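# Move spring clip onto the other pouch's folded top

## Task

Take the spring clip off its current spot and put it on the folded top of the second pouch. Push it fully on, so the fold lies flat against the inner end of the jaws. Both pouches must stay where they were, standing upright and each facing its original direction, with the walls under their folds unchanged. Everything must settle shortly after you stop, and you must end the task yourself with finished_scene.

## Robot and tools

Robot: two arms, left_arm and right_arm. Each carries a four-finger hand with sixteen motors: right_arm has a right hand, left_arm a mirrored left hand. Calibrated bases in the scene frame: left_arm at (+0.055, +0.297, 0) m, quat_wxyz (+1.000, 0, 0, +0.022); right_arm at (-0.021, -0.299, 0) m, quat_wxyz (+1.000, 0, 0, -0.015). A camera stand is fixed behind the arms.

Frames. Scene frame: origin at table-top height, halfway between the nominal bases. +z is up, +x points out over the table, and left_arm sits on the +y side. Image left and right do not match the arm names. Reported hand poses, velocities, Hand targets and wrist-camera poses use each arm's own base frame. Fixed cameras and the table use the scene frame. Offsets are expressed in the axes of that arm's current Hand target.

Hand point axes (right hand): +z runs along straight fingers toward the tips, +x goes across the palm away from the thumb, and +y points out of the palm face, which sits at y = -0.062 m. On the left hand, +x points toward the thumb. A rigid mast near the wrist on the palm side can collide with things.

execute_actions(actions, cameras). actions is a list of actions. Each action is a table of up to 15 rows, one row per 1/30 s control step. A short table repeats its last row for the remaining steps, and each action lasts 0.5 s. Every row is one list of 48 numbers in [-1, 1] covering both arms, even if only one moves, in this order:
1-6: left_arm dx, dy, dz, rx, ry, rz.
7-22: left hand goals: index_abd, index_mcp, index_pip, index_dip, middle_abd, middle_mcp, middle_pip, middle_dip, ring_abd, ring_mcp, ring_pip, ring_dip, thumb_cmc, thumb_axl, thumb_mcp, thumb_ipl.
23-24: left current_limit, speed.
25-48: the same 24 numbers for right_arm and its hand.

The pose numbers are an offset, not a pose. They are measured from the Hand target as it stood when the action began, in that target's axes. Every row in the action counts from that same starting target, not from the row before it. Repeating an offset in a later action therefore moves the hand further. Scale: 1.0 equals 0.6 m for dx, dy, dz and 180 degrees for rx, ry, rz. The three rotation numbers together form one rotation vector.

Finger numbers are absolute goal angles, scaled linearly between each hinge's two stops. They are not offsets. A 0 is a real goal, not 'hold'. Values that make a hinge straight: _abd 0.00, _mcp -0.75, _pip -0.58, _dip -0.70, thumb_cmc -0.71, thumb_axl -0.68, thumb_mcp -0.23, thumb_ipl -0.17. Moving toward +1 curls a finger toward the palm, and thumb_cmc +1 swings the thumb in front of the palm. current_limit maps -1 to 0 mA and +1 to 550 mA, with a floor of 11 mA. Set it very low and a finger may not lift. speed sets the motors' rate to (speed+1)/2 of 8.5 rad/s. Both start at +0.4 and -0.6, and the last values you send stay in force. To leave a hand unchanged, send back its hand_goal, hand_current_limit and hand_speed.

cameras: a list of names (cam_head_left, cam_head_right, cam_high, cam_low, cam_left_wrist, cam_right_wrist), or ["all"], or []. Images come back only when actions is empty or when you ask for them. An unknown name makes the call invalid.

zoom_image(camera, region): gives an enlarged crop of that camera's latest image. region is [x0, y0, x1, y1] in pixels, with the origin at top-left, at most 504 wide and 504 high. It works only on cameras shown in the newest images.
read_manual(section): returns licence texts only and does not move the robot.
finished_scene(scene=1): ends the scene permanently.

Results. end_effector_position (m) and end_effector_quat_wxyz are given in the base frame. They can be off by a few centimetres, more at long reach. Hand target is your last commanded pose after clipping, and the next offset starts from it. The hand often stops short of it. The next action, even all zeros, asks for it again; if the hand still falls short, send the remaining distance as an offset. The controller limits commanded orientation to within 40 degrees of the measured orientation. The arm sags under load, so command a little higher.

Hand readings list one entry per motor, in the order above:
- hand_goal: goals as written.
- hand_measured: actual positions. Resending these loosens a grip.
- hand_current_ma: positive means pushing toward -1.
- hand_state: moving, goal, blocked (still and pressing) or overload (shut down).
Joint torques include gravity and offsets. Joint velocities may read 'within noise'.

Pitfalls:
- A motor drawing 495 mA or more for 5 s in total shuts off for 10 s and drops what it holds.
- MOTOR HOT appears at 85 °C. At 100 °C that arm goes limp for 30-60 s (OVER-TEMPERATURE FAULT), and no warning may come first.
- Holding loads, long reach and pushing against an unreachable target all heat motors.
- Don't drop parts or let go of moving ones.
- Avoid slamming or hard pushes against fixed or heavy things.
- Never let the two hands squeeze or strike each other.
- Nothing may end up off the table.
- An arm stop discards hand commands sent during it.
- Time passes while you think, and the robot keeps holding your last command meanwhile. Smooth, low-effort motion is better.
- Objects may now and then get a small external nudge.

Each tool is called in YAML: its name, and indented under it one key for each argument.

## Session

execute_actions:
  actions: []

Scene clock: 0.00 s.
left_arm: end_effector_position=(+0.2023, +0.1003, +0.1696) hand_goal=(+0.000, -0.754, -0.576, -0.696, +0.000, -0.754, -0.576, -0.696, +0.000, -0.754, -0.576, -0.696, -0.714, -0.678, -0.226, -0.168) hand_measured=(+0.000, -0.754, -0.576, -0.696, +0.000, -0.754, -0.576, -0.696, +0.000, -0.754, -0.576, -0.696, -0.714, -0.678, -0.226, -0.168) hand_current_ma=(+0, +0, +0, +0, +0, +0, +0, +0, +0, +0, +0, +0, +0, +0, +0, +0) hand_state=(goal, goal, goal, goal, goal, goal, goal, goal, goal, goal, goal, goal, goal, goal, goal, goal) hand_current_limit=0.40 hand_speed=-0.60 end_effector_quat_wxyz=(+0.221, -0.400, +0.841, -0.288) | right_arm: end_effector_position=(+0.5361, +0.1760, +0.2813) hand_goal=(+0.000, -0.754, -0.576, -0.696, +0.000, -0.754, -0.576, -0.696, +0.000, -0.754, -0.576, -0.696, -0.714, -0.678, -0.226, -0.168) hand_measured=(+0.000, -0.754, -0.576, -0.696, +0.000, -0.754, -0.576, -0.696, +0.000, -0.754, -0.576, -0.696, -0.714, -0.678, -0.226, -0.168) hand_current_ma=(+0, +0, +0, +0, +0, +0, +0, +0, +0, +0, +0, +0, +0, +0, +0, +0) hand_state=(goal, goal, goal, goal, goal, goal, overload, goal, goal, goal, goal, goal, goal, goal, goal, goal) hand_current_limit=0.40 hand_speed=-0.60 end_effector_quat_wxyz=(+0.052, +0.967, +0.202, +0.149)
Joint positions: left_arm=[0.685 0.765 0.724 -1.176 0.667 -1.898] | right_arm=[0.522 1.711 1.749 -1.354 0.19 1.656]
Joint velocities: within noise
Joint torques (N m): no reading
Heat: left arm: hottest shoulder 35 °C; right arm: hottest shoulder 35 °C.
Hand target: left_arm +0.2089, +0.1055, +0.1822; +0.236, -0.394, +0.841, -0.284 | right_arm +0.5410, +0.1789, +0.2945; +0.047, +0.965, +0.200, +0.164

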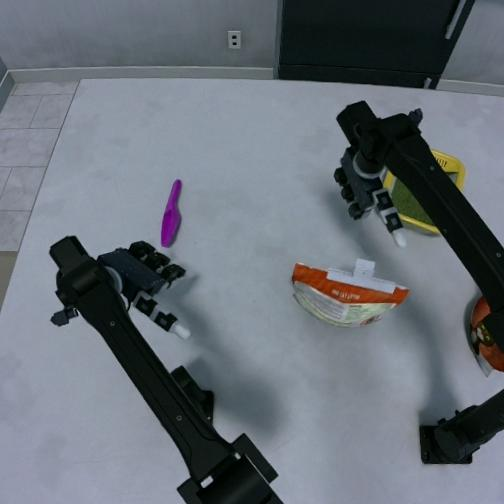

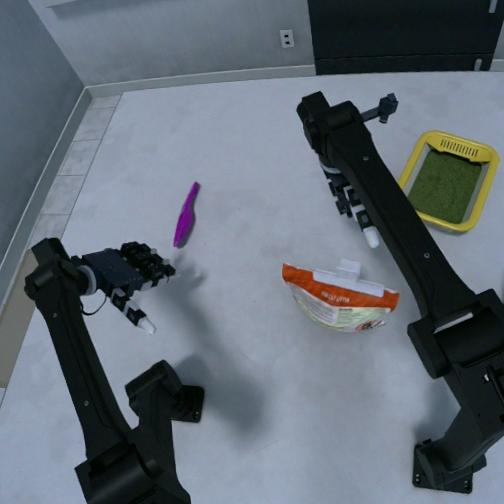

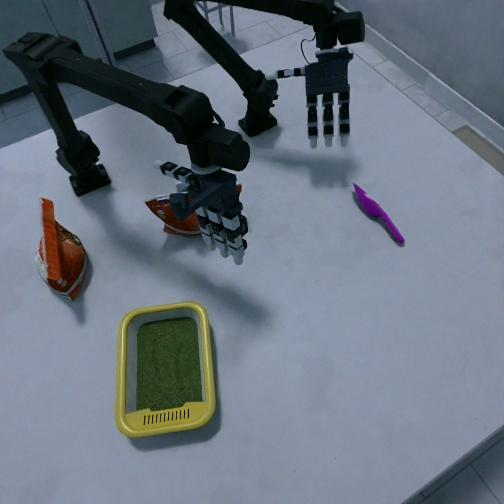

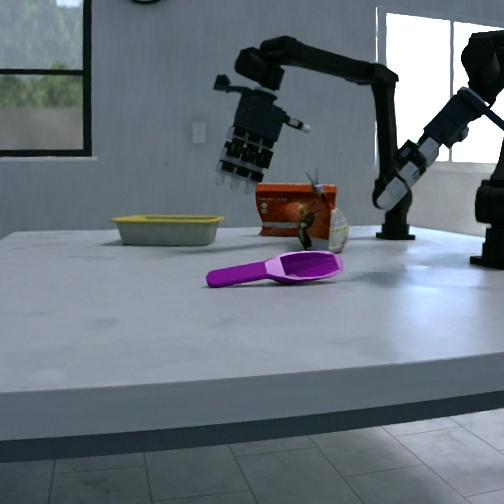

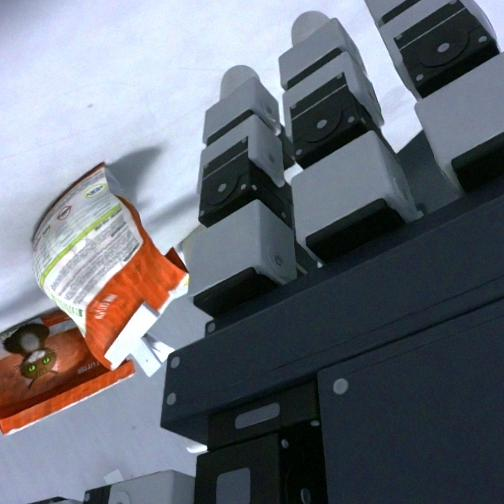

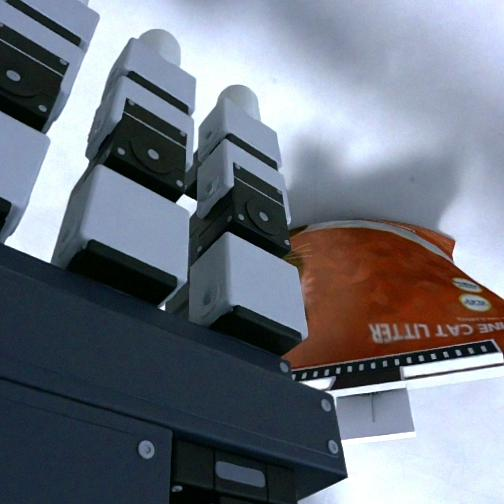

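zoom_image:
  camera: "cam_head_left"
  region: [270, 220, 440, 390]

zoom_image:
  camera: "cam_head_right"
  region: [260, 220, 430, 390]

zoom_image:
  camera: "cam_high"
  region: [20, 130, 260, 370]

zoom_image:
  camera: "cam_low"
  region: [230, 150, 380, 300]

zoom_image:
  camera: "cam_left_wrist"
  region: [0, 140, 220, 450]

zoom_image:
  camera: "cam_head_left"
  region: [400, 240, 504, 400]

zoom_image:
  camera: "cam_right_wrist"
  region: [254, 200, 504, 450]

Scaled by 2.965 from the camera's 504x504 image, which has a finer 720x720 frame.

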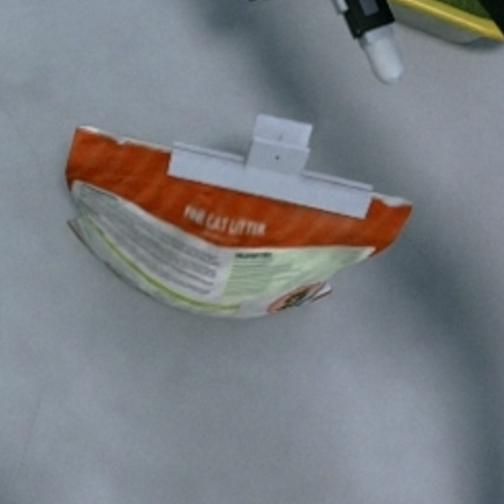

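Scaled by 2.965 from the camera's 504x504 image, which has a finer 720x720 frame.

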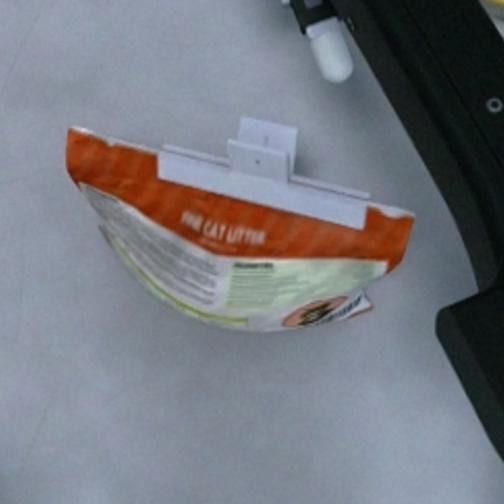

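Scaled by 2.100 from the camera's 504x504 image, which has a finer 720x720 frame.

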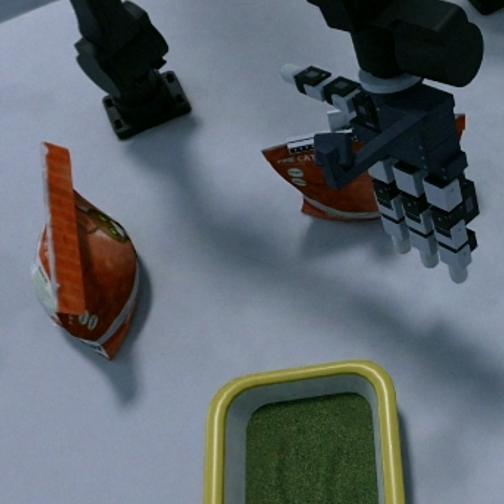

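Scaled by 3.360 from the camera's 504x504 image, which has a finer 720x720 frame.

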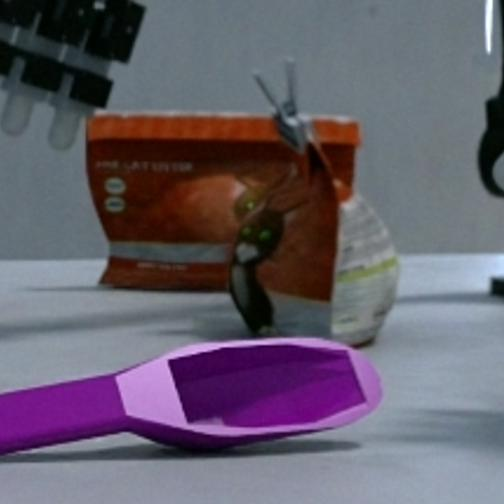

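Scaled by 1.626 from the camera's 504x504 image, which has a finer 720x720 frame.

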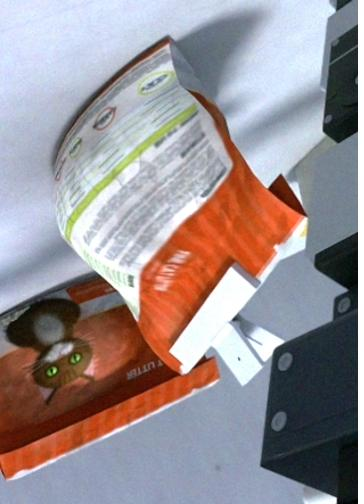

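Scaled by 3.150 from the camera's 504x504 image, which has a finer 720x720 frame.

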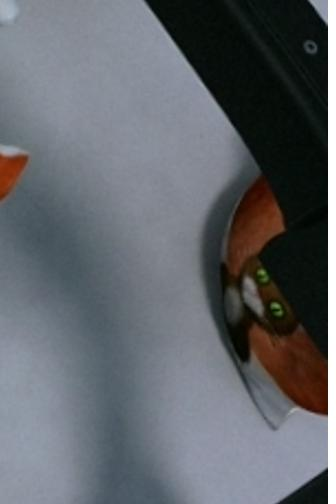

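Scaled by 2.016 from the camera's 504x504 image, which has a finer 720x720 frame.

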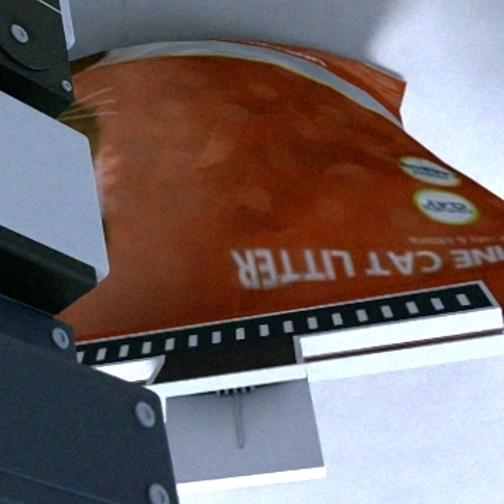

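execute_actions:
  actions:
    - [[0,0,0,0,0,0,0,-0.754,-0.576,-0.696,0,-0.754,-0.576,-0.696,0,-0.754,-0.576,-0.696,-0.714,-0.678,-0.226,-0.168,0.4,-0.6,-0.0412,0.1934,0.0190,-0.0199,-0.0104,0.0628,0,-0.754,-0.576,-0.696,0,-0.754,-0.576,-0.696,0,-0.754,-0.576,-0.696,-0.714,-0.678,-0.226,-0.168,0.4,-0.6]]
    - [[0,0,0,0,0,0,0,-0.754,-0.576,-0.696,0,-0.754,-0.576,-0.696,0,-0.754,-0.576,-0.696,-0.714,-0.678,-0.226,-0.168,0.4,-0.6,-0.0412,0.1934,0.0190,-0.0199,-0.0104,0.0628,0,-0.754,-0.576,-0.696,0,-0.754,-0.576,-0.696,0,-0.754,-0.576,-0.696,-0.714,-0.678,-0.226,-0.168,0.4,-0.6]]
  cameras: ["cam_head_left"]

Scene clock: 5.83 s.
left_arm: end_effector_position=(+0.2023, +0.1003, +0.1696) hand_goal=(+0.000, -0.754, -0.576, -0.696, +0.000, -0.754, -0.576, -0.696, +0.000, -0.754, -0.576, -0.696, -0.714, -0.678, -0.226, -0.168) hand_measured=(+0.000, -0.750, -0.576, -0.696, +0.000, -0.750, -0.576, -0.696, +0.000, -0.750, -0.576, -0.696, -0.710, -0.678, -0.226, -0.168) hand_current_ma=(+0, +23, -3, +0, +0, +24, -3, +0, +0, +22, -3, +0, +18, +4, +6, +2) hand_state=(goal, goal, goal, goal, goal, goal, goal, goal, goal, goal, goal, goal, goal, goal, goal, goal) hand_current_limit=0.40 hand_speed=-0.60 end_effector_quat_wxyz=(+0.221, -0.400, +0.841, -0.288) | right_arm: end_effector_position=(+0.5610, -0.0589, +0.2816) hand_goal=(+0.000, -0.754, -0.576, -0.696, +0.000, -0.754, -0.576, -0.696, +0.000, -0.754, -0.576, -0.696, -0.714, -0.678, -0.226, -0.168) hand_measured=(+0.000, -0.754, -0.576, -0.696, +0.000, -0.754, -0.576, -0.696, +0.000, -0.754, -0.576, -0.696, -0.716, -0.678, -0.224, -0.168) hand_current_ma=(+0, +0, +0, +0, +0, +0, +0, +0, +0, +0, +0, +0, +0, +0, +1, +0) hand_state=(goal, goal, goal, goal, goal, goal, overload, goal, goal, goal, goal, goal, goal, goal, goal, goal) hand_current_limit=0.40 hand_speed=-0.60 end_effector_quat_wxyz=(+0.083, +0.987, -0.005, +0.135)
Joint positions: left_arm=[0.685 0.765 0.724 -1.176 0.667 -1.898] | right_arm=[0.1 1.711 1.749 -1.354 0.192 1.657]
Joint torques (N m): left_arm=[-0.26 -2.84 10.33 0.91 0.77 -0.01] | right_arm=[1.14 -13.39 9.13 1.05 0.13 0.06]
Heat: left arm: hottest shoulder 35 °C; right arm: hottest shoulder 36 °C.
Hand target: left_arm +0.2089, +0.1055, +0.1822; +0.236, -0.394, +0.841, -0.284 | right_arm +0.5671, -0.0568, +0.2947; +0.080, +0.985, -0.005, +0.151
Off the commanded pose: left_arm 0.015 m, 2 deg | right_arm 0.015 m, 2 deg.
Images, in order (width x height): cam_head_left 504x504.

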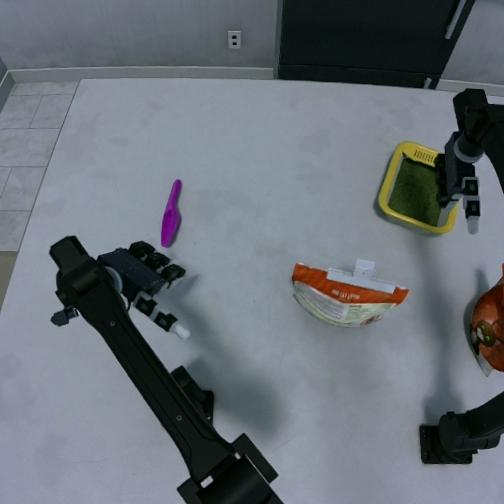

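execute_actions:
  actions:
    - [[0,0,0,0,0,0,0,0.205,-0.576,-0.696,0,0.205,-0.576,-0.696,0,-0.754,-0.576,-0.696,0.6,-0.678,-0.226,-0.168,0.4,-0.7,-0.0412,0.1934,0.0190,-0.0199,-0.0104,0.0628,0,-0.754,-0.576,-0.696,0,-0.754,-0.576,-0.696,0,-0.754,-0.576,-0.696,-0.714,-0.678,-0.226,-0.168,0.4,-0.6]]
    - [[0,0,0,0,0,0,0,0.205,-0.576,-0.696,0,0.205,-0.576,-0.696,0,-0.754,-0.576,-0.696,0.6,-0.678,-0.226,-0.168,0.4,-0.7,-0.0412,0.1934,0.0190,-0.0199,-0.0104,0.0628,0,-0.754,-0.576,-0.696,0,-0.754,-0.576,-0.696,0,-0.754,-0.576,-0.696,-0.714,-0.678,-0.226,-0.168,0.4,-0.6]]
    - [[0,0,0,0,0,0,0,0.205,-0.576,-0.696,0,0.205,-0.576,-0.696,0,-0.754,-0.576,-0.696,0.6,-0.678,-0.226,-0.168,0.4,-0.7,-0.0412,0.1934,0.0190,-0.0199,-0.0104,0.0628,0,-0.754,-0.576,-0.696,0,-0.754,-0.576,-0.696,0,-0.754,-0.576,-0.696,-0.714,-0.678,-0.226,-0.168,0.4,-0.6]]
    - [[0,0,0,0,0,0,0,0.205,-0.576,-0.696,0,0.205,-0.576,-0.696,0,-0.754,-0.576,-0.696,0.6,-0.678,-0.226,-0.168,0.4,-0.7,-0.0412,0.1934,0.0190,-0.0199,-0.0104,0.0628,0,-0.754,-0.576,-0.696,0,-0.754,-0.576,-0.696,0,-0.754,-0.576,-0.696,-0.714,-0.678,-0.226,-0.168,0.4,-0.6]]
    - [[0,0,0,0,0,0,0,0.205,-0.576,-0.696,0,0.205,-0.576,-0.696,0,-0.754,-0.576,-0.696,0.6,-0.678,-0.226,-0.168,0.4,-0.7,-0.0412,0.1934,0.0190,-0.0199,-0.0104,0.0628,0,-0.754,-0.576,-0.696,0,-0.754,-0.576,-0.696,0,-0.754,-0.576,-0.696,-0.714,-0.678,-0.226,-0.168,0.4,-0.6]]
    - [[0,0,0,0,0,0,0,0.205,-0.576,-0.696,0,0.205,-0.576,-0.696,0,-0.754,-0.576,-0.696,0.6,-0.678,-0.226,-0.168,0.4,-0.7,-0.0412,0.1934,0.0190,-0.0199,-0.0104,0.0628,0,-0.754,-0.576,-0.696,0,-0.754,-0.576,-0.696,0,-0.754,-0.576,-0.696,-0.714,-0.678,-0.226,-0.168,0.4,-0.6]]
    - [[0,0,0,0,0,0,0,0.205,-0.576,-0.696,0,0.205,-0.576,-0.696,0,-0.754,-0.576,-0.696,0.6,-0.678,-0.226,-0.168,0.4,-0.7,-0.0412,0.1934,0.0190,-0.0199,-0.0104,0.0628,0,-0.754,-0.576,-0.696,0,-0.754,-0.576,-0.696,0,-0.754,-0.576,-0.696,-0.714,-0.678,-0.226,-0.168,0.4,-0.6]]
  cameras: ["all"]

Scene clock: 12.90 s.
left_arm: end_effector_position=(+0.2023, +0.1003, +0.1696) hand_goal=(+0.000, +0.204, -0.576, -0.696, +0.000, +0.204, -0.576, -0.696, +0.000, -0.754, -0.576, -0.696, +0.600, -0.678, -0.226, -0.168) hand_measured=(+0.000, +0.196, -0.576, -0.696, +0.000, +0.196, -0.576, -0.696, +0.000, -0.750, -0.576, -0.696, +0.596, -0.678, -0.226, -0.168) hand_current_ma=(+0, -44, -3, +0, +0, -46, -3, +0, +0, +23, -3, +0, -21, +4, +6, +2) hand_state=(goal, goal, goal, goal, goal, goal, goal, goal, goal, goal, goal, goal, goal, goal, goal, goal) hand_current_limit=0.40 hand_speed=-0.70 end_effector_quat_wxyz=(+0.221, -0.400, +0.841, -0.288) | right_arm: end_effector_position=(+0.0001, -0.5640, +0.2816) hand_goal=(+0.000, -0.754, -0.576, -0.696, +0.000, -0.754, -0.576, -0.696, +0.000, -0.754, -0.576, -0.696, -0.714, -0.678, -0.226, -0.168) hand_measured=(+0.000, -0.754, -0.576, -0.696, +0.000, -0.754, -0.576, -0.696, +0.000, -0.754, -0.576, -0.696, -0.716, -0.678, -0.224, -0.168) hand_current_ma=(+0, +0, +0, +0, +0, +0, +0, +0, +0, +0, +0, +0, +0, +0, +1, +0) hand_state=(goal, goal, goal, goal, goal, goal, overload, goal, goal, goal, goal, goal, goal, goal, goal, goal) hand_current_limit=0.40 hand_speed=-0.60 end_effector_quat_wxyz=(+0.151, +0.730, -0.665, +0.045)
Joint positions: left_arm=[0.685 0.765 0.724 -1.176 0.667 -1.898] | right_arm=[-1.366 1.711 1.749 -1.354 0.191 1.657]
Joint torques (N m): left_arm=[-0.26 -2.9 10.37 0.91 0.53 0.06] | right_arm=[1.38 -13.45 9.07 1.06 0.11 0.07]
Heat: left arm: hottest shoulder 35 °C; right arm: hottest shoulder 36 °C.
Hand target: left_arm +0.2088, +0.1055, +0.1822; +0.236, -0.394, +0.841, -0.284 | right_arm +0.0028, -0.5701, +0.2949; +0.161, +0.729, -0.663, +0.059
Off the commanded pose: left_arm 0.015 m, 2 deg | right_arm 0.015 m, 2 deg.

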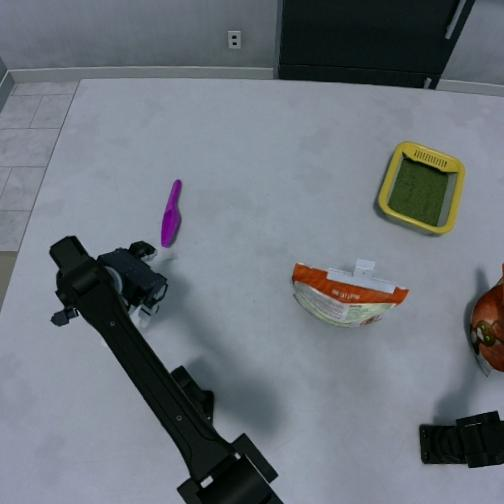

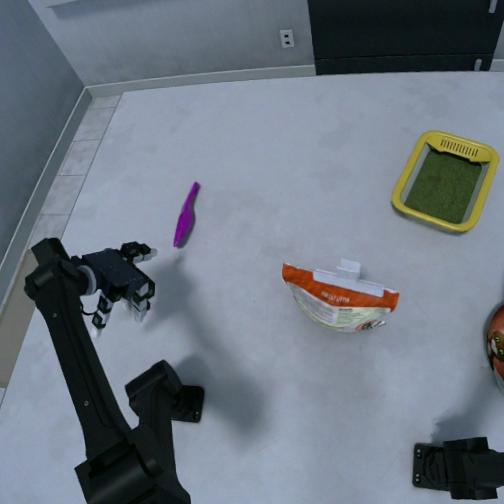

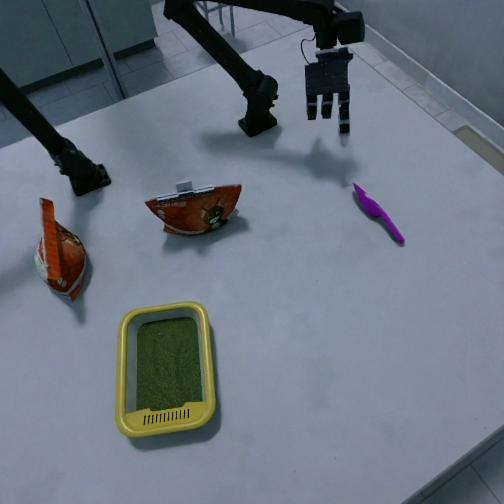

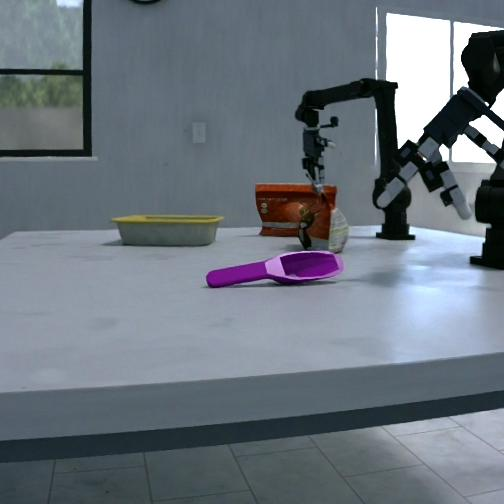

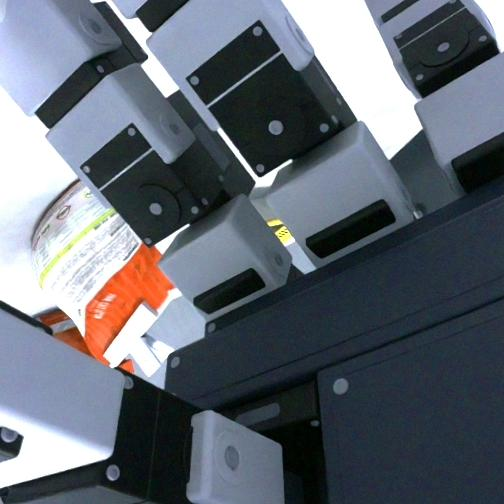

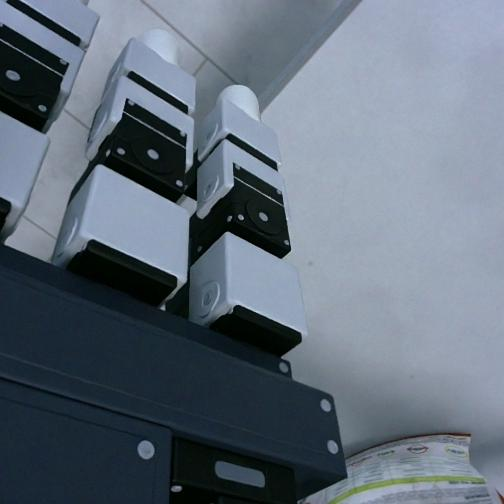

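zoom_image:
  camera: "cam_high"
  region: [30, 60, 290, 320]

zoom_image:
  camera: "cam_high"
  region: [130, 160, 260, 250]

zoom_image:
  camera: "cam_low"
  region: [240, 100, 400, 260]

zoom_image:
  camera: "cam_head_left"
  region: [344, 240, 504, 480]

zoom_image:
  camera: "cam_head_right"
  region: [264, 240, 424, 350]

zoom_image:
  camera: "cam_head_left"
  region: [280, 240, 430, 340]

Scaled by 1.938 from the camera's 504x504 image, which has a finer 720x720 frame.

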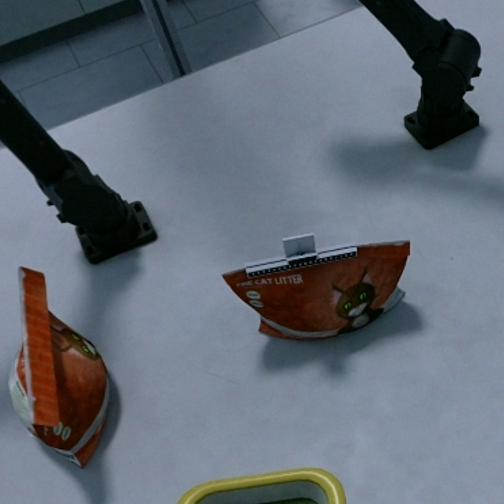

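Scaled by 3.877 from the camera's 504x504 image, which has a finer 720x720 frame.

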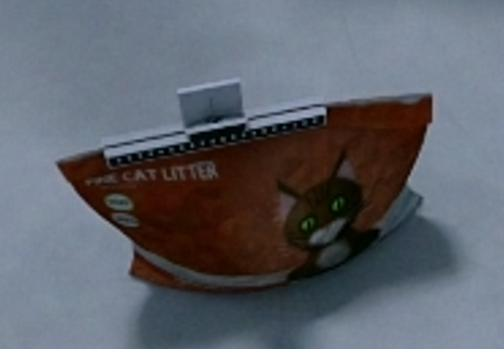

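Scaled by 3.150 from the camera's 504x504 image, which has a finer 720x720 frame.

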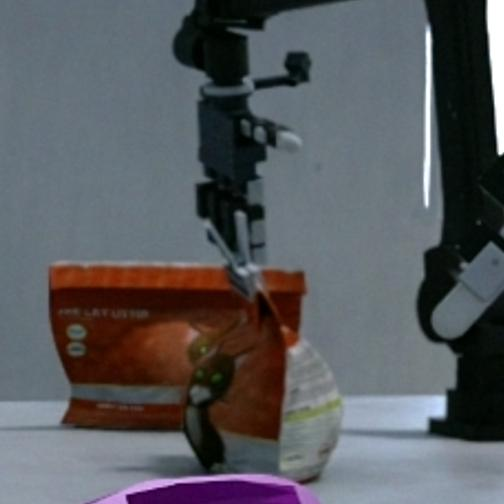

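Scaled by 2.100 from the camera's 504x504 image, which has a finer 720x720 frame.

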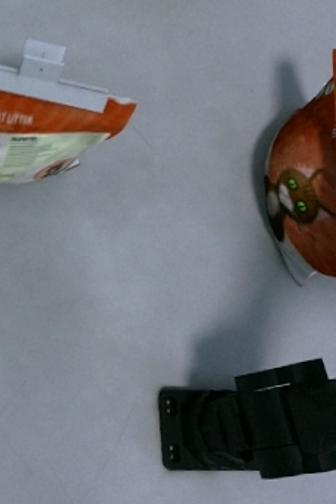

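Scaled by 3.150 from the camera's 504x504 image, which has a finer 720x720 frame.

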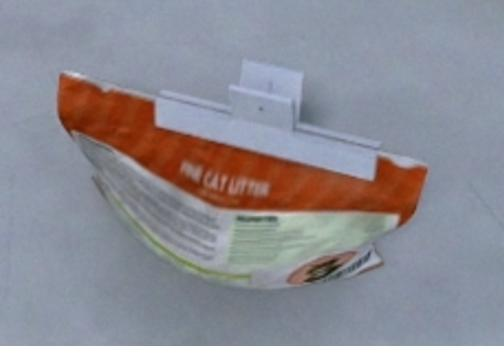

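Scaled by 3.360 from the camera's 504x504 image, which has a finer 720x720 frame.

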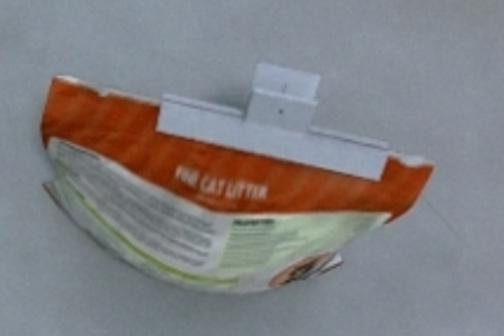

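execute_actions:
  actions:
    - [[-0.0094,-0.0441,-0.0490,0.0342,-0.0178,-0.0215,0,0.205,-0.576,-0.696,0,0.205,-0.576,-0.696,0,-0.754,-0.576,-0.696,0.6,-0.678,-0.226,-0.168,0.4,-0.7,0,0,0,0,0,0,0,-0.754,-0.576,-0.696,0,-0.754,-0.576,-0.696,0,-0.754,-0.576,-0.696,-0.714,-0.678,-0.226,-0.168,0.4,-0.6]]
    - [[-0.0079,-0.0497,-0.0437,0.0342,-0.0178,-0.0215,0,0.205,-0.576,-0.696,0,0.205,-0.576,-0.696,0,-0.754,-0.576,-0.696,0.6,-0.678,-0.226,-0.168,0.4,-0.7,0,0,0,0,0,0,0,-0.754,-0.576,-0.696,0,-0.754,-0.576,-0.696,0,-0.754,-0.576,-0.696,-0.714,-0.678,-0.226,-0.168,0.4,-0.6]]
    - [[-0.006,-0.0548,-0.0371,0.0342,-0.0178,-0.0215,0,0.205,-0.576,-0.696,0,0.205,-0.576,-0.696,0,-0.754,-0.576,-0.696,0.6,-0.678,-0.226,-0.168,0.4,-0.7,0,0,0,0,0,0,0,-0.754,-0.576,-0.696,0,-0.754,-0.576,-0.696,0,-0.754,-0.576,-0.696,-0.714,-0.678,-0.226,-0.168,0.4,-0.6]]
    - [[-0.004,-0.059,-0.0305,0.0342,-0.0178,-0.0215,0,0.205,-0.576,-0.696,0,0.205,-0.576,-0.696,0,-0.754,-0.576,-0.696,0.6,-0.678,-0.226,-0.168,0.4,-0.7,0,0,0,0,0,0,0,-0.754,-0.576,-0.696,0,-0.754,-0.576,-0.696,0,-0.754,-0.576,-0.696,-0.714,-0.678,-0.226,-0.168,0.4,-0.6]]
    - [[-0.002,-0.0621,-0.0241,0.0342,-0.0178,-0.0215,0,0.205,-0.576,-0.696,0,0.205,-0.576,-0.696,0,-0.754,-0.576,-0.696,0.6,-0.678,-0.226,-0.168,0.4,-0.7,0,0,0,0,0,0,0,-0.754,-0.576,-0.696,0,-0.754,-0.576,-0.696,0,-0.754,-0.576,-0.696,-0.714,-0.678,-0.226,-0.168,0.4,-0.6]]
  cameras: ["cam_low"]

Scene clock: 17.43 s.
left_arm: end_effector_position=(+0.2024, +0.0942, +0.3575) hand_goal=(+0.000, +0.204, -0.576, -0.696, +0.000, +0.204, -0.576, -0.696, +0.000, -0.754, -0.576, -0.696, +0.600, -0.678, -0.226, -0.168) hand_measured=(+0.000, +0.204, -0.576, -0.696, +0.000, +0.204, -0.576, -0.696, +0.000, -0.746, -0.576, -0.696, +0.598, -0.678, -0.224, -0.168) hand_current_ma=(+0, -2, -3, +0, +0, -2, -3, +0, +0, +46, +2, +0, -9, +4, +7, +2) hand_state=(goal, goal, goal, goal, goal, goal, goal, goal, goal, goal, goal, goal, goal, goal, goal, goal) hand_current_limit=0.40 hand_speed=-0.70 end_effector_quat_wxyz=(+0.372, -0.478, +0.626, -0.490) | right_arm: end_effector_position=(+0.0001, -0.5640, +0.2816) hand_goal=(+0.000, -0.754, -0.576, -0.696, +0.000, -0.754, -0.576, -0.696, +0.000, -0.754, -0.576, -0.696, -0.714, -0.678, -0.226, -0.168) hand_measured=(+0.000, -0.754, -0.576, -0.696, +0.000, -0.754, -0.576, -0.696, +0.000, -0.754, -0.576, -0.696, -0.716, -0.678, -0.224, -0.168) hand_current_ma=(+0, +0, +0, +0, +0, +0, +0, +0, +0, +0, +0, +0, +0, +0, +1, +0) hand_state=(goal, goal, goal, goal, goal, goal, overload, goal, goal, goal, goal, goal, goal, goal, goal, goal) hand_current_limit=0.40 hand_speed=-0.60 end_effector_quat_wxyz=(+0.151, +0.730, -0.665, +0.045)
Joint positions: left_arm=[1.172 0.692 1.02 -1.422 1.294 -2.067] | right_arm=[-1.366 1.711 1.749 -1.354 0.191 1.657]
Joint torques (N m): left_arm=[0.56 -1.26 12.44 0.42 1.18 -0.13] | right_arm=[1.38 -13.04 9.17 0.96 0.07 0.05]
Heat: left arm: hottest elbow 36 °C; right arm: hottest shoulder 37 °C.
Hand target: left_arm +0.2031, +0.0981, +0.3817; +0.394, -0.487, +0.619, -0.474 | right_arm +0.0028, -0.5701, +0.2949; +0.161, +0.729, -0.663, +0.059
Off the commanded pose: left_arm 0.025 m, 3 deg | right_arm 0.015 m, 2 deg.
joint sent to its limit (left arm) — joint 6 (wrist roll), lower limit. The joint targets still meet the commanded pose.
Images, in order (width x height): cam_low 504x504.

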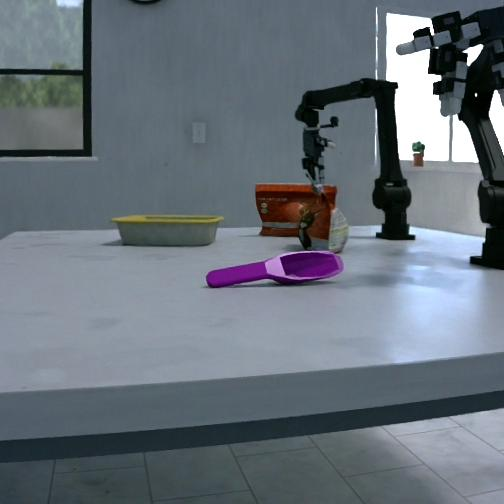

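zoom_image:
  camera: "cam_low"
  region: [250, 160, 360, 260]

Scaled by 4.582 from the camera's 504x504 image, which has a finer 720x720 frame.

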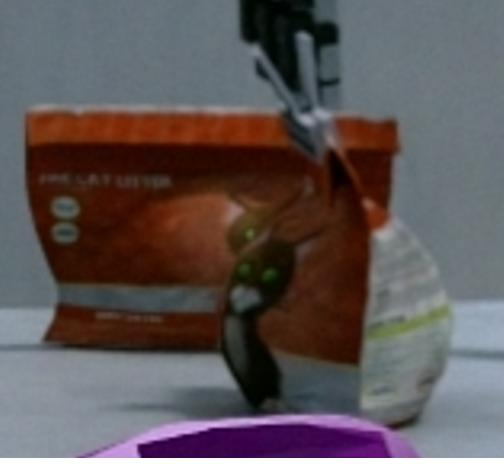

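execute_actions:
  actions:
    - [[0,0,0,0,0,0,0,0.205,-0.576,-0.696,0,0.205,-0.576,-0.696,0,-0.754,-0.576,-0.696,0.6,-0.678,-0.226,-0.168,0.4,-0.7,0,0,0,0.0253,-0.0483,0,-0.133,-0.754,-0.576,-0.696,0.133,-0.754,-0.576,-0.696,0,0.479,0.5,-0.696,-0.714,-0.678,-0.226,-0.168,0.4,-0.7]]
    - [[0,0,0,0,0,0,0,0.205,-0.576,-0.696,0,0.205,-0.576,-0.696,0,-0.754,-0.576,-0.696,0.6,-0.678,-0.226,-0.168,0.4,-0.7,0,0,0,0.0253,-0.0483,0,-0.133,-0.754,-0.576,-0.696,0.133,-0.754,-0.576,-0.696,0,0.479,0.5,-0.696,-0.714,-0.678,-0.226,-0.168,0.4,-0.7]]

execute_actions:
  actions:
    - [[0,0,0,0,0,0,0,0.205,-0.576,-0.696,0,0.205,-0.576,-0.696,0,-0.754,-0.576,-0.696,0.6,-0.678,-0.226,-0.168,0.4,-0.7,0.008,-0.1845,-0.0233,0,0,-0.1422,-0.133,-0.754,-0.576,-0.696,0.133,-0.754,-0.576,-0.696,0,0.479,0.5,-0.696,-0.714,-0.678,-0.226,-0.168,0.4,-0.7]]
    - [[0,0,0,0,0,0,0,0.205,-0.576,-0.696,0,0.205,-0.576,-0.696,0,-0.754,-0.576,-0.696,0.6,-0.678,-0.226,-0.168,0.4,-0.7,0.0552,-0.1877,-0.0233,0,0,-0.1422,-0.133,-0.754,-0.576,-0.696,0.133,-0.754,-0.576,-0.696,0,0.479,0.5,-0.696,-0.714,-0.678,-0.226,-0.168,0.4,-0.7]]
    - [[0,0,0,0,0,0,0,0.205,-0.576,-0.696,0,0.205,-0.576,-0.696,0,-0.754,-0.576,-0.696,0.6,-0.678,-0.226,-0.168,0.4,-0.7,0.1002,-0.1792,-0.0233,0,0,-0.1422,-0.133,-0.754,-0.576,-0.696,0.133,-0.754,-0.576,-0.696,0,0.479,0.5,-0.696,-0.714,-0.678,-0.226,-0.168,0.4,-0.7]]
    - [[0,0,0,0,0,0,0,0.205,-0.576,-0.696,0,0.205,-0.576,-0.696,0,-0.754,-0.576,-0.696,0.6,-0.678,-0.226,-0.168,0.4,-0.7,0.1407,-0.1607,-0.0233,0,0,-0.1422,-0.133,-0.754,-0.576,-0.696,0.133,-0.754,-0.576,-0.696,0,0.479,0.5,-0.696,-0.714,-0.678,-0.226,-0.168,0.4,-0.7]]
    - [[0,0,0,0,0,0,0,0.205,-0.576,-0.696,0,0.205,-0.576,-0.696,0,-0.754,-0.576,-0.696,0.6,-0.678,-0.226,-0.168,0.4,-0.7,0.174,-0.1333,-0.0233,0,0,-0.1422,-0.133,-0.754,-0.576,-0.696,0.133,-0.754,-0.576,-0.696,0,0.479,0.5,-0.696,-0.714,-0.678,-0.226,-0.168,0.4,-0.7]]
  cameras: ["cam_high","cam_right_wrist"]

Scene clock: 26.00 s.
left_arm: end_effector_position=(+0.2024, +0.0943, +0.3575) hand_goal=(+0.000, +0.204, -0.576, -0.696, +0.000, +0.204, -0.576, -0.696, +0.000, -0.754, -0.576, -0.696, +0.600, -0.678, -0.226, -0.168) hand_measured=(+0.000, +0.204, -0.576, -0.696, +0.000, +0.204, -0.576, -0.696, +0.000, -0.746, -0.576, -0.696, +0.598, -0.678, -0.224, -0.168) hand_current_ma=(+0, -2, -3, +0, +0, -2, -3, +0, +0, +46, +2, +0, -9, +4, +7, +2) hand_state=(goal, goal, goal, goal, goal, goal, goal, goal, goal, goal, goal, goal, goal, goal, goal, goal) hand_current_limit=0.40 hand_speed=-0.70 end_effector_quat_wxyz=(+0.372, -0.479, +0.626, -0.490) | right_arm: end_effector_position=(+0.0047, -0.5565, +0.2790) hand_goal=(-0.134, -0.754, -0.576, -0.696, +0.132, -0.754, -0.576, -0.696, +0.000, +0.478, +0.500, -0.696, -0.714, -0.678, -0.226, -0.168) hand_measured=(-0.132, -0.754, -0.576, -0.696, +0.128, -0.754, -0.576, -0.696, +0.000, +0.458, +0.494, -0.696, -0.716, -0.678, -0.224, -0.168) hand_current_ma=(+1, +0, +0, +0, -1, +0, +0, +0, +0, -22, -2, +0, +0, +0, +1, +0) hand_state=(goal, goal, goal, goal, goal, goal, overload, goal, goal, blocked, goal, goal, goal, goal, goal, goal) hand_current_limit=0.40 hand_speed=-0.70 end_effector_quat_wxyz=(+0.013, +0.739, -0.673, +0.004)
Joint positions: left_arm=[1.173 0.692 1.02 -1.422 1.294 -2.067] | right_arm=[-1.407 1.858 1.993 -1.683 0.015 1.641]
Joint torques (N m): left_arm=[0.62 -1.08 12.42 0.39 1.17 -0.15] | right_arm=[0.26 -13.22 11.12 0.16 -0.08 -0.08]
Heat: left arm: hottest elbow 38 °C; right arm: hottest elbow 38 °C.
Hand target: left_arm +0.2031, +0.0981, +0.3817; +0.394, -0.487, +0.619, -0.474 | right_arm +0.0028, -0.5701, +0.2950; +0.001, +0.740, -0.673, +0.000
Off the commanded pose: left_arm 0.024 m, 3 deg | right_arm 0.021 m, 1 deg.
joint sent to its limit (left arm) — joint 6 (wrist roll), lower limit. The joint targets still meet the commanded pose.
joint sent to its limit (right arm) — joint 4 (wrist pitch), lower limit. The joint targets are off in orientation, not in position.

Scene clock: 29.07 s.
left_arm: end_effector_position=(+0.2024, +0.0943, +0.3575) hand_goal=(+0.000, +0.204, -0.576, -0.696, +0.000, +0.204, -0.576, -0.696, +0.000, -0.754, -0.576, -0.696, +0.600, -0.678, -0.226, -0.168) hand_measured=(+0.000, +0.204, -0.576, -0.696, +0.000, +0.204, -0.576, -0.696, +0.000, -0.746, -0.576, -0.696, +0.598, -0.678, -0.224, -0.168) hand_current_ma=(+0, -2, -3, +0, +0, -2, -3, +0, +0, +46, +2, +0, -9, +4, +7, +2) hand_state=(goal, goal, goal, goal, goal, goal, goal, goal, goal, goal, goal, goal, goal, goal, goal, goal) hand_current_limit=0.40 hand_speed=-0.70 end_effector_quat_wxyz=(+0.372, -0.479, +0.626, -0.490) | right_arm: end_effector_position=(+0.5090, -0.2846, +0.3574) hand_goal=(-0.134, -0.754, -0.576, -0.696, +0.132, -0.754, -0.576, -0.696, +0.000, +0.478, +0.500, -0.696, -0.714, -0.678, -0.226, -0.168) hand_measured=(-0.132, -0.752, -0.576, -0.696, +0.130, -0.752, -0.576, -0.696, +0.000, +0.458, +0.496, -0.696, -0.714, -0.678, -0.224, -0.168) hand_current_ma=(+0, +0, +0, +0, +0, +0, +0, +0, +0, -19, -1, +0, +0, +0, +1, +0) hand_state=(goal, goal, goal, goal, goal, goal, overload, goal, goal, goal, goal, goal, goal, goal, goal, goal) hand_current_limit=0.40 hand_speed=-0.70 end_effector_quat_wxyz=(+0.047, +0.929, +0.365, +0.039)
Joint positions: left_arm=[1.173 0.692 1.02 -1.422 1.294 -2.067] | right_arm=[-0.412 1.626 1.862 -1.685 0.011 0.41]
Joint torques (N m): left_arm=[0.73 -1.2 12.42 0.38 1.18 -0.14] | right_arm=[0.85 -11.99 7.71 0.34 0.05 -0.05]
Heat: left arm: hottest elbow 39 °C; right arm: hottest elbow 38 °C.
Hand target: left_arm +0.2031, +0.0981, +0.3817; +0.394, -0.487, +0.619, -0.474 | right_arm +0.5083, -0.2862, +0.3643; +0.001, +0.929, +0.369, +0.000
Off the commanded pose: left_arm 0.024 m, 3 deg | right_arm 0.007 m, 7 deg.
joint sent to its limit (left arm) — joint 6 (wrist roll), lower limit. The joint targets still meet the commanded pose.
joint sent to its limit (right arm) — joint 4 (wrist pitch), lower limit. The joint targets are off in orientation, not in position.
Images, in order (width x height): cam_high 504x504, cam_right_wrist 504x504.

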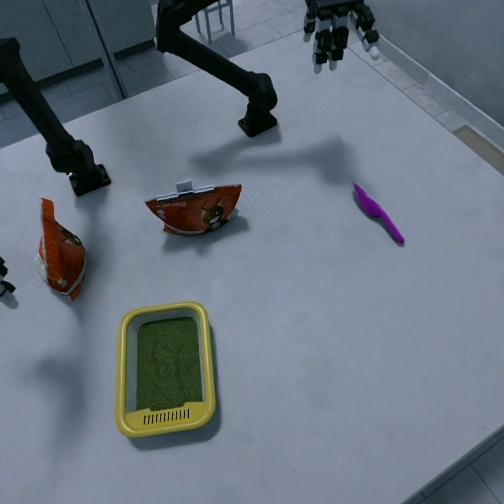

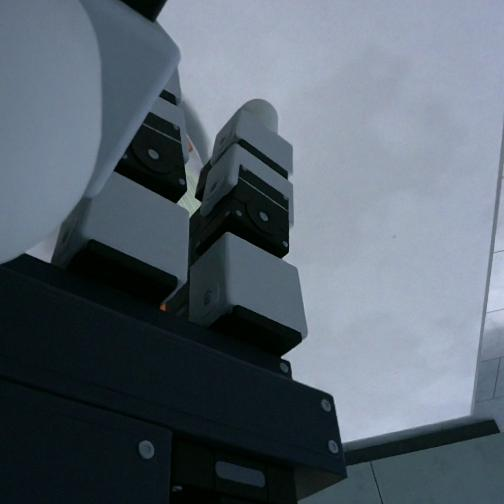

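execute_actions:
  actions:
    - [[0,0,0,0,0,0,0,0.205,-0.576,-0.696,0,0.205,-0.576,-0.696,0,-0.754,-0.576,-0.696,0.6,-0.678,-0.226,-0.168,0.4,-0.7,0.1995,-0.1002,-0.0233,0,0,-0.1422,-0.133,-0.754,-0.576,-0.696,0.133,-0.754,-0.576,-0.696,0,-0.89,-0.87,-0.696,-0.714,-0.678,-0.226,-0.168,0.4,-0.6]]
    - [[0,0,0,0,0,0,0,0.205,-0.576,-0.696,0,0.205,-0.576,-0.696,0,-0.754,-0.576,-0.696,0.6,-0.678,-0.226,-0.168,0.4,-0.7,0.2152,-0.063,-0.0233,0,0,-0.1422,-0.133,-0.754,-0.576,-0.696,0.133,-0.754,-0.576,-0.696,0,-0.89,-0.87,-0.696,-0.714,-0.678,-0.226,-0.168,0.4,-0.6]]
    - [[0,0,0,0,0,0,0,0.205,-0.576,-0.696,0,0.205,-0.576,-0.696,0,-0.754,-0.576,-0.696,0.6,-0.678,-0.226,-0.168,0.4,-0.7,0.2213,-0.024,-0.0233,0,0,-0.1422,-0.133,-0.754,-0.576,-0.696,0.133,-0.754,-0.576,-0.696,0,-0.89,-0.87,-0.696,-0.714,-0.678,-0.226,-0.168,0.4,-0.6]]
    - [[0,0,0,0,0,0,0,0.205,-0.576,-0.696,0,0.205,-0.576,-0.696,0,-0.754,-0.576,-0.696,0.6,-0.678,-0.226,-0.168,0.4,-0.7,0.2177,0.0138,-0.0233,0,0,-0.1422,-0.133,-0.754,-0.576,-0.696,0.133,-0.754,-0.576,-0.696,0,-0.89,-0.87,-0.696,-0.714,-0.678,-0.226,-0.168,0.4,-0.6]]
    - [[0,0,0,0,0,0,0,0.205,-0.576,-0.696,0,0.205,-0.576,-0.696,0,-0.754,-0.576,-0.696,0.6,-0.678,-0.226,-0.168,0.4,-0.7,0.2058,0.048,-0.0233,0,0,-0.1422,-0.133,-0.754,-0.576,-0.696,0.133,-0.754,-0.576,-0.696,0,-0.89,-0.87,-0.696,-0.714,-0.678,-0.226,-0.168,0.4,-0.6]]
  cameras: ["all"]

Scene clock: 32.67 s.
left_arm: end_effector_position=(+0.2024, +0.0943, +0.3575) hand_goal=(+0.000, +0.204, -0.576, -0.696, +0.000, +0.204, -0.576, -0.696, +0.000, -0.754, -0.576, -0.696, +0.600, -0.678, -0.226, -0.168) hand_measured=(+0.000, +0.204, -0.576, -0.696, +0.000, +0.204, -0.576, -0.696, +0.000, -0.746, -0.576, -0.696, +0.598, -0.678, -0.224, -0.168) hand_current_ma=(+0, -2, -3, +0, +0, -2, -3, +0, +0, +46, +2, +0, -9, +4, +7, +2) hand_state=(goal, goal, goal, goal, goal, goal, goal, goal, goal, goal, goal, goal, goal, goal, goal, goal) hand_current_limit=0.40 hand_speed=-0.70 end_effector_quat_wxyz=(+0.372, -0.479, +0.626, -0.490) | right_arm: end_effector_position=(+0.3966, +0.3191, +0.4324) hand_goal=(-0.134, -0.754, -0.576, -0.696, +0.132, -0.754, -0.576, -0.696, +0.000, -0.890, -0.870, -0.696, -0.714, -0.678, -0.226, -0.168) hand_measured=(-0.132, -0.754, -0.576, -0.696, +0.130, -0.754, -0.576, -0.696, +0.000, -0.884, -0.864, -0.696, -0.716, -0.678, -0.224, -0.168) hand_current_ma=(+0, +0, +0, +0, +0, +0, +0, +0, +0, +2, +2, +0, +0, +0, +1, +0) hand_state=(goal, goal, goal, goal, goal, goal, overload, goal, goal, goal, goal, goal, goal, goal, goal, goal) hand_current_limit=0.40 hand_speed=-0.60 end_effector_quat_wxyz=(+0.091, +0.084, +0.988, +0.088)
Joint positions: left_arm=[1.173 0.692 1.02 -1.422 1.294 -2.067] | right_arm=[0.577 1.378 1.745 -1.685 -0.027 -0.821]
Joint torques (N m): left_arm=[0.67 -1.2 12.45 0.39 1.18 -0.14] | right_arm=[0.5 -8.53 6.95 0.91 -0.15 -0.01]
Heat: left arm: hottest elbow 40 °C; right arm: hottest elbow 38 °C.
Hand target: left_arm +0.2031, +0.0981, +0.3817; +0.394, -0.487, +0.619, -0.474 | right_arm +0.3958, +0.3157, +0.4335; +0.000, +0.075, +0.997, -0.001
Off the commanded pose: left_arm 0.024 m, 3 deg | right_arm 0.004 m, 15 deg.
joint sent to its limit (left arm) — joint 6 (wrist roll), lower limit. The joint targets still meet the commanded pose.
joint sent to its limit (right arm) — joint 4 (wrist pitch), lower limit. The joint targets are off in orientation, not in position.

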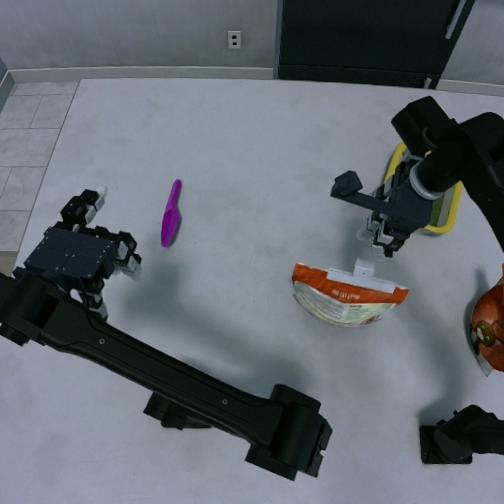

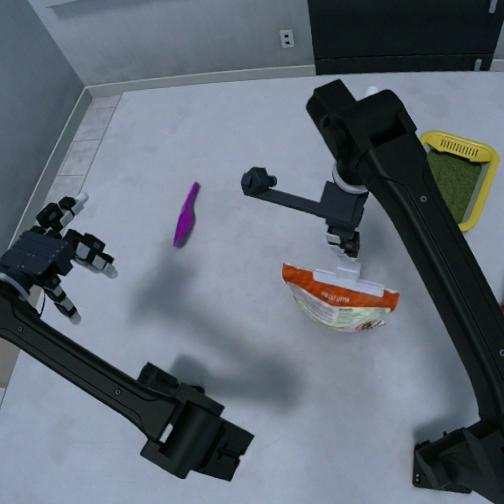

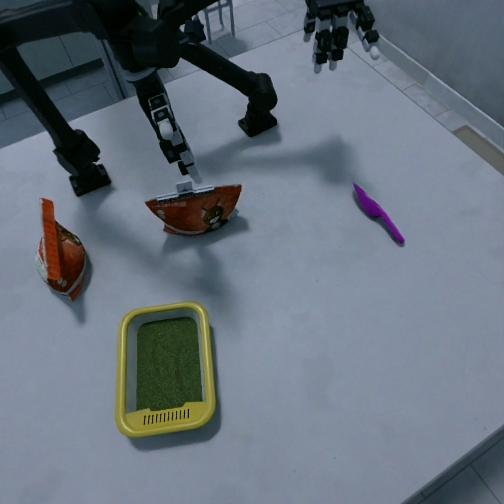

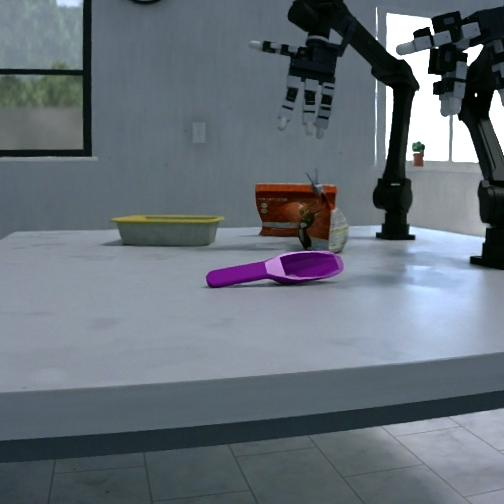

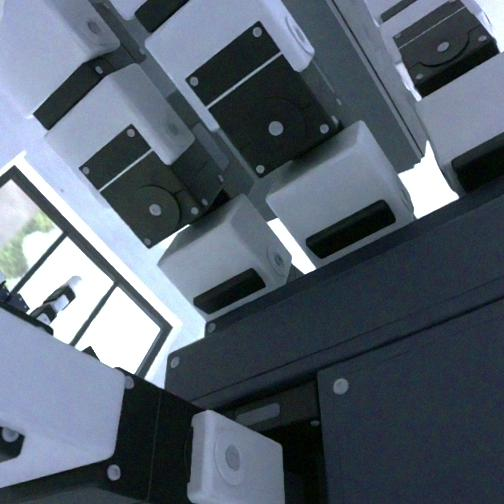

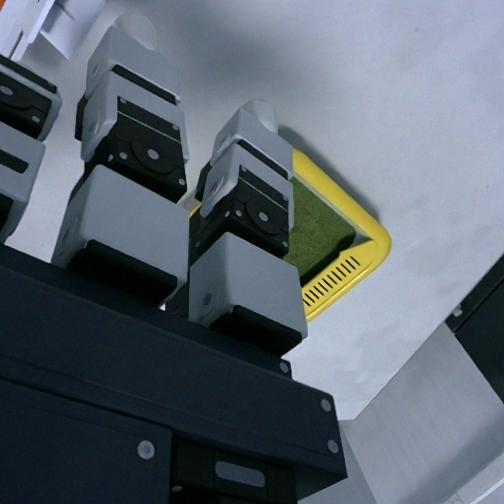

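zoom_image:
  camera: "cam_low"
  region: [240, 90, 390, 260]

zoom_image:
  camera: "cam_high"
  region: [110, 60, 260, 250]

zoom_image:
  camera: "cam_head_left"
  region: [280, 160, 450, 340]

zoom_image:
  camera: "cam_head_right"
  region: [270, 180, 420, 340]

Scaled by 2.965 from the camera's 504x504 image, which has a finer 720x720 frame.

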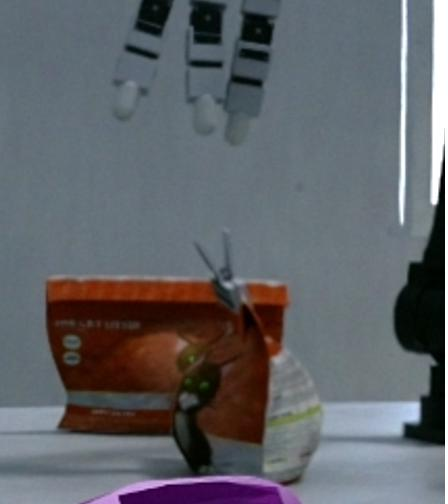

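Scaled by 2.653 from the camera's 504x504 image, which has a finer 720x720 frame.

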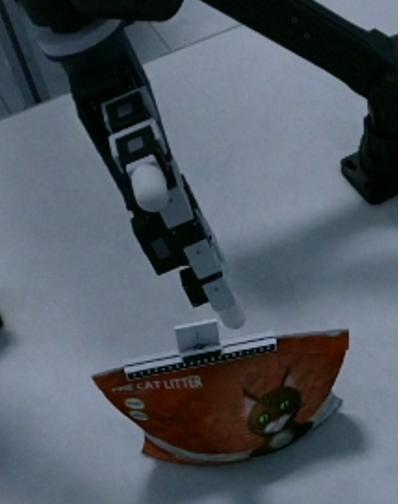

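Scaled by 2.800 from the camera's 504x504 image, which has a finer 720x720 frame.

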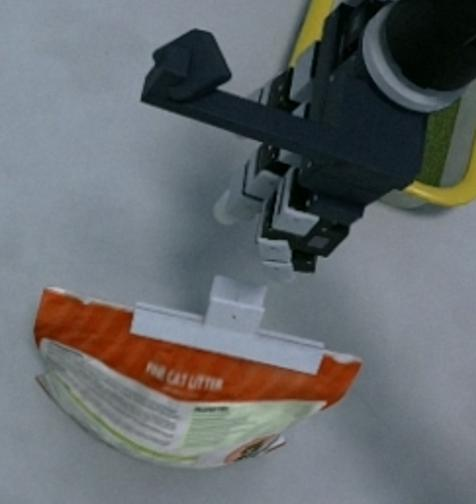

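Scaled by 3.150 from the camera's 504x504 image, which has a finer 720x720 frame.

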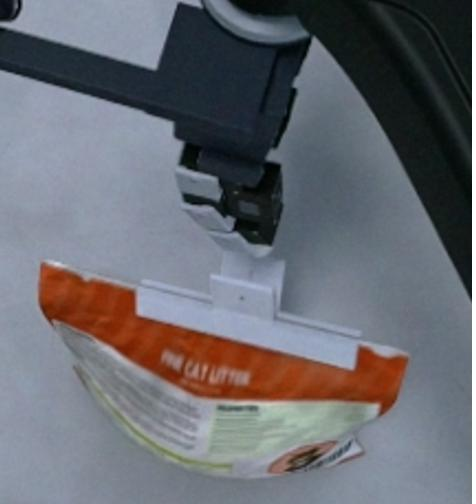

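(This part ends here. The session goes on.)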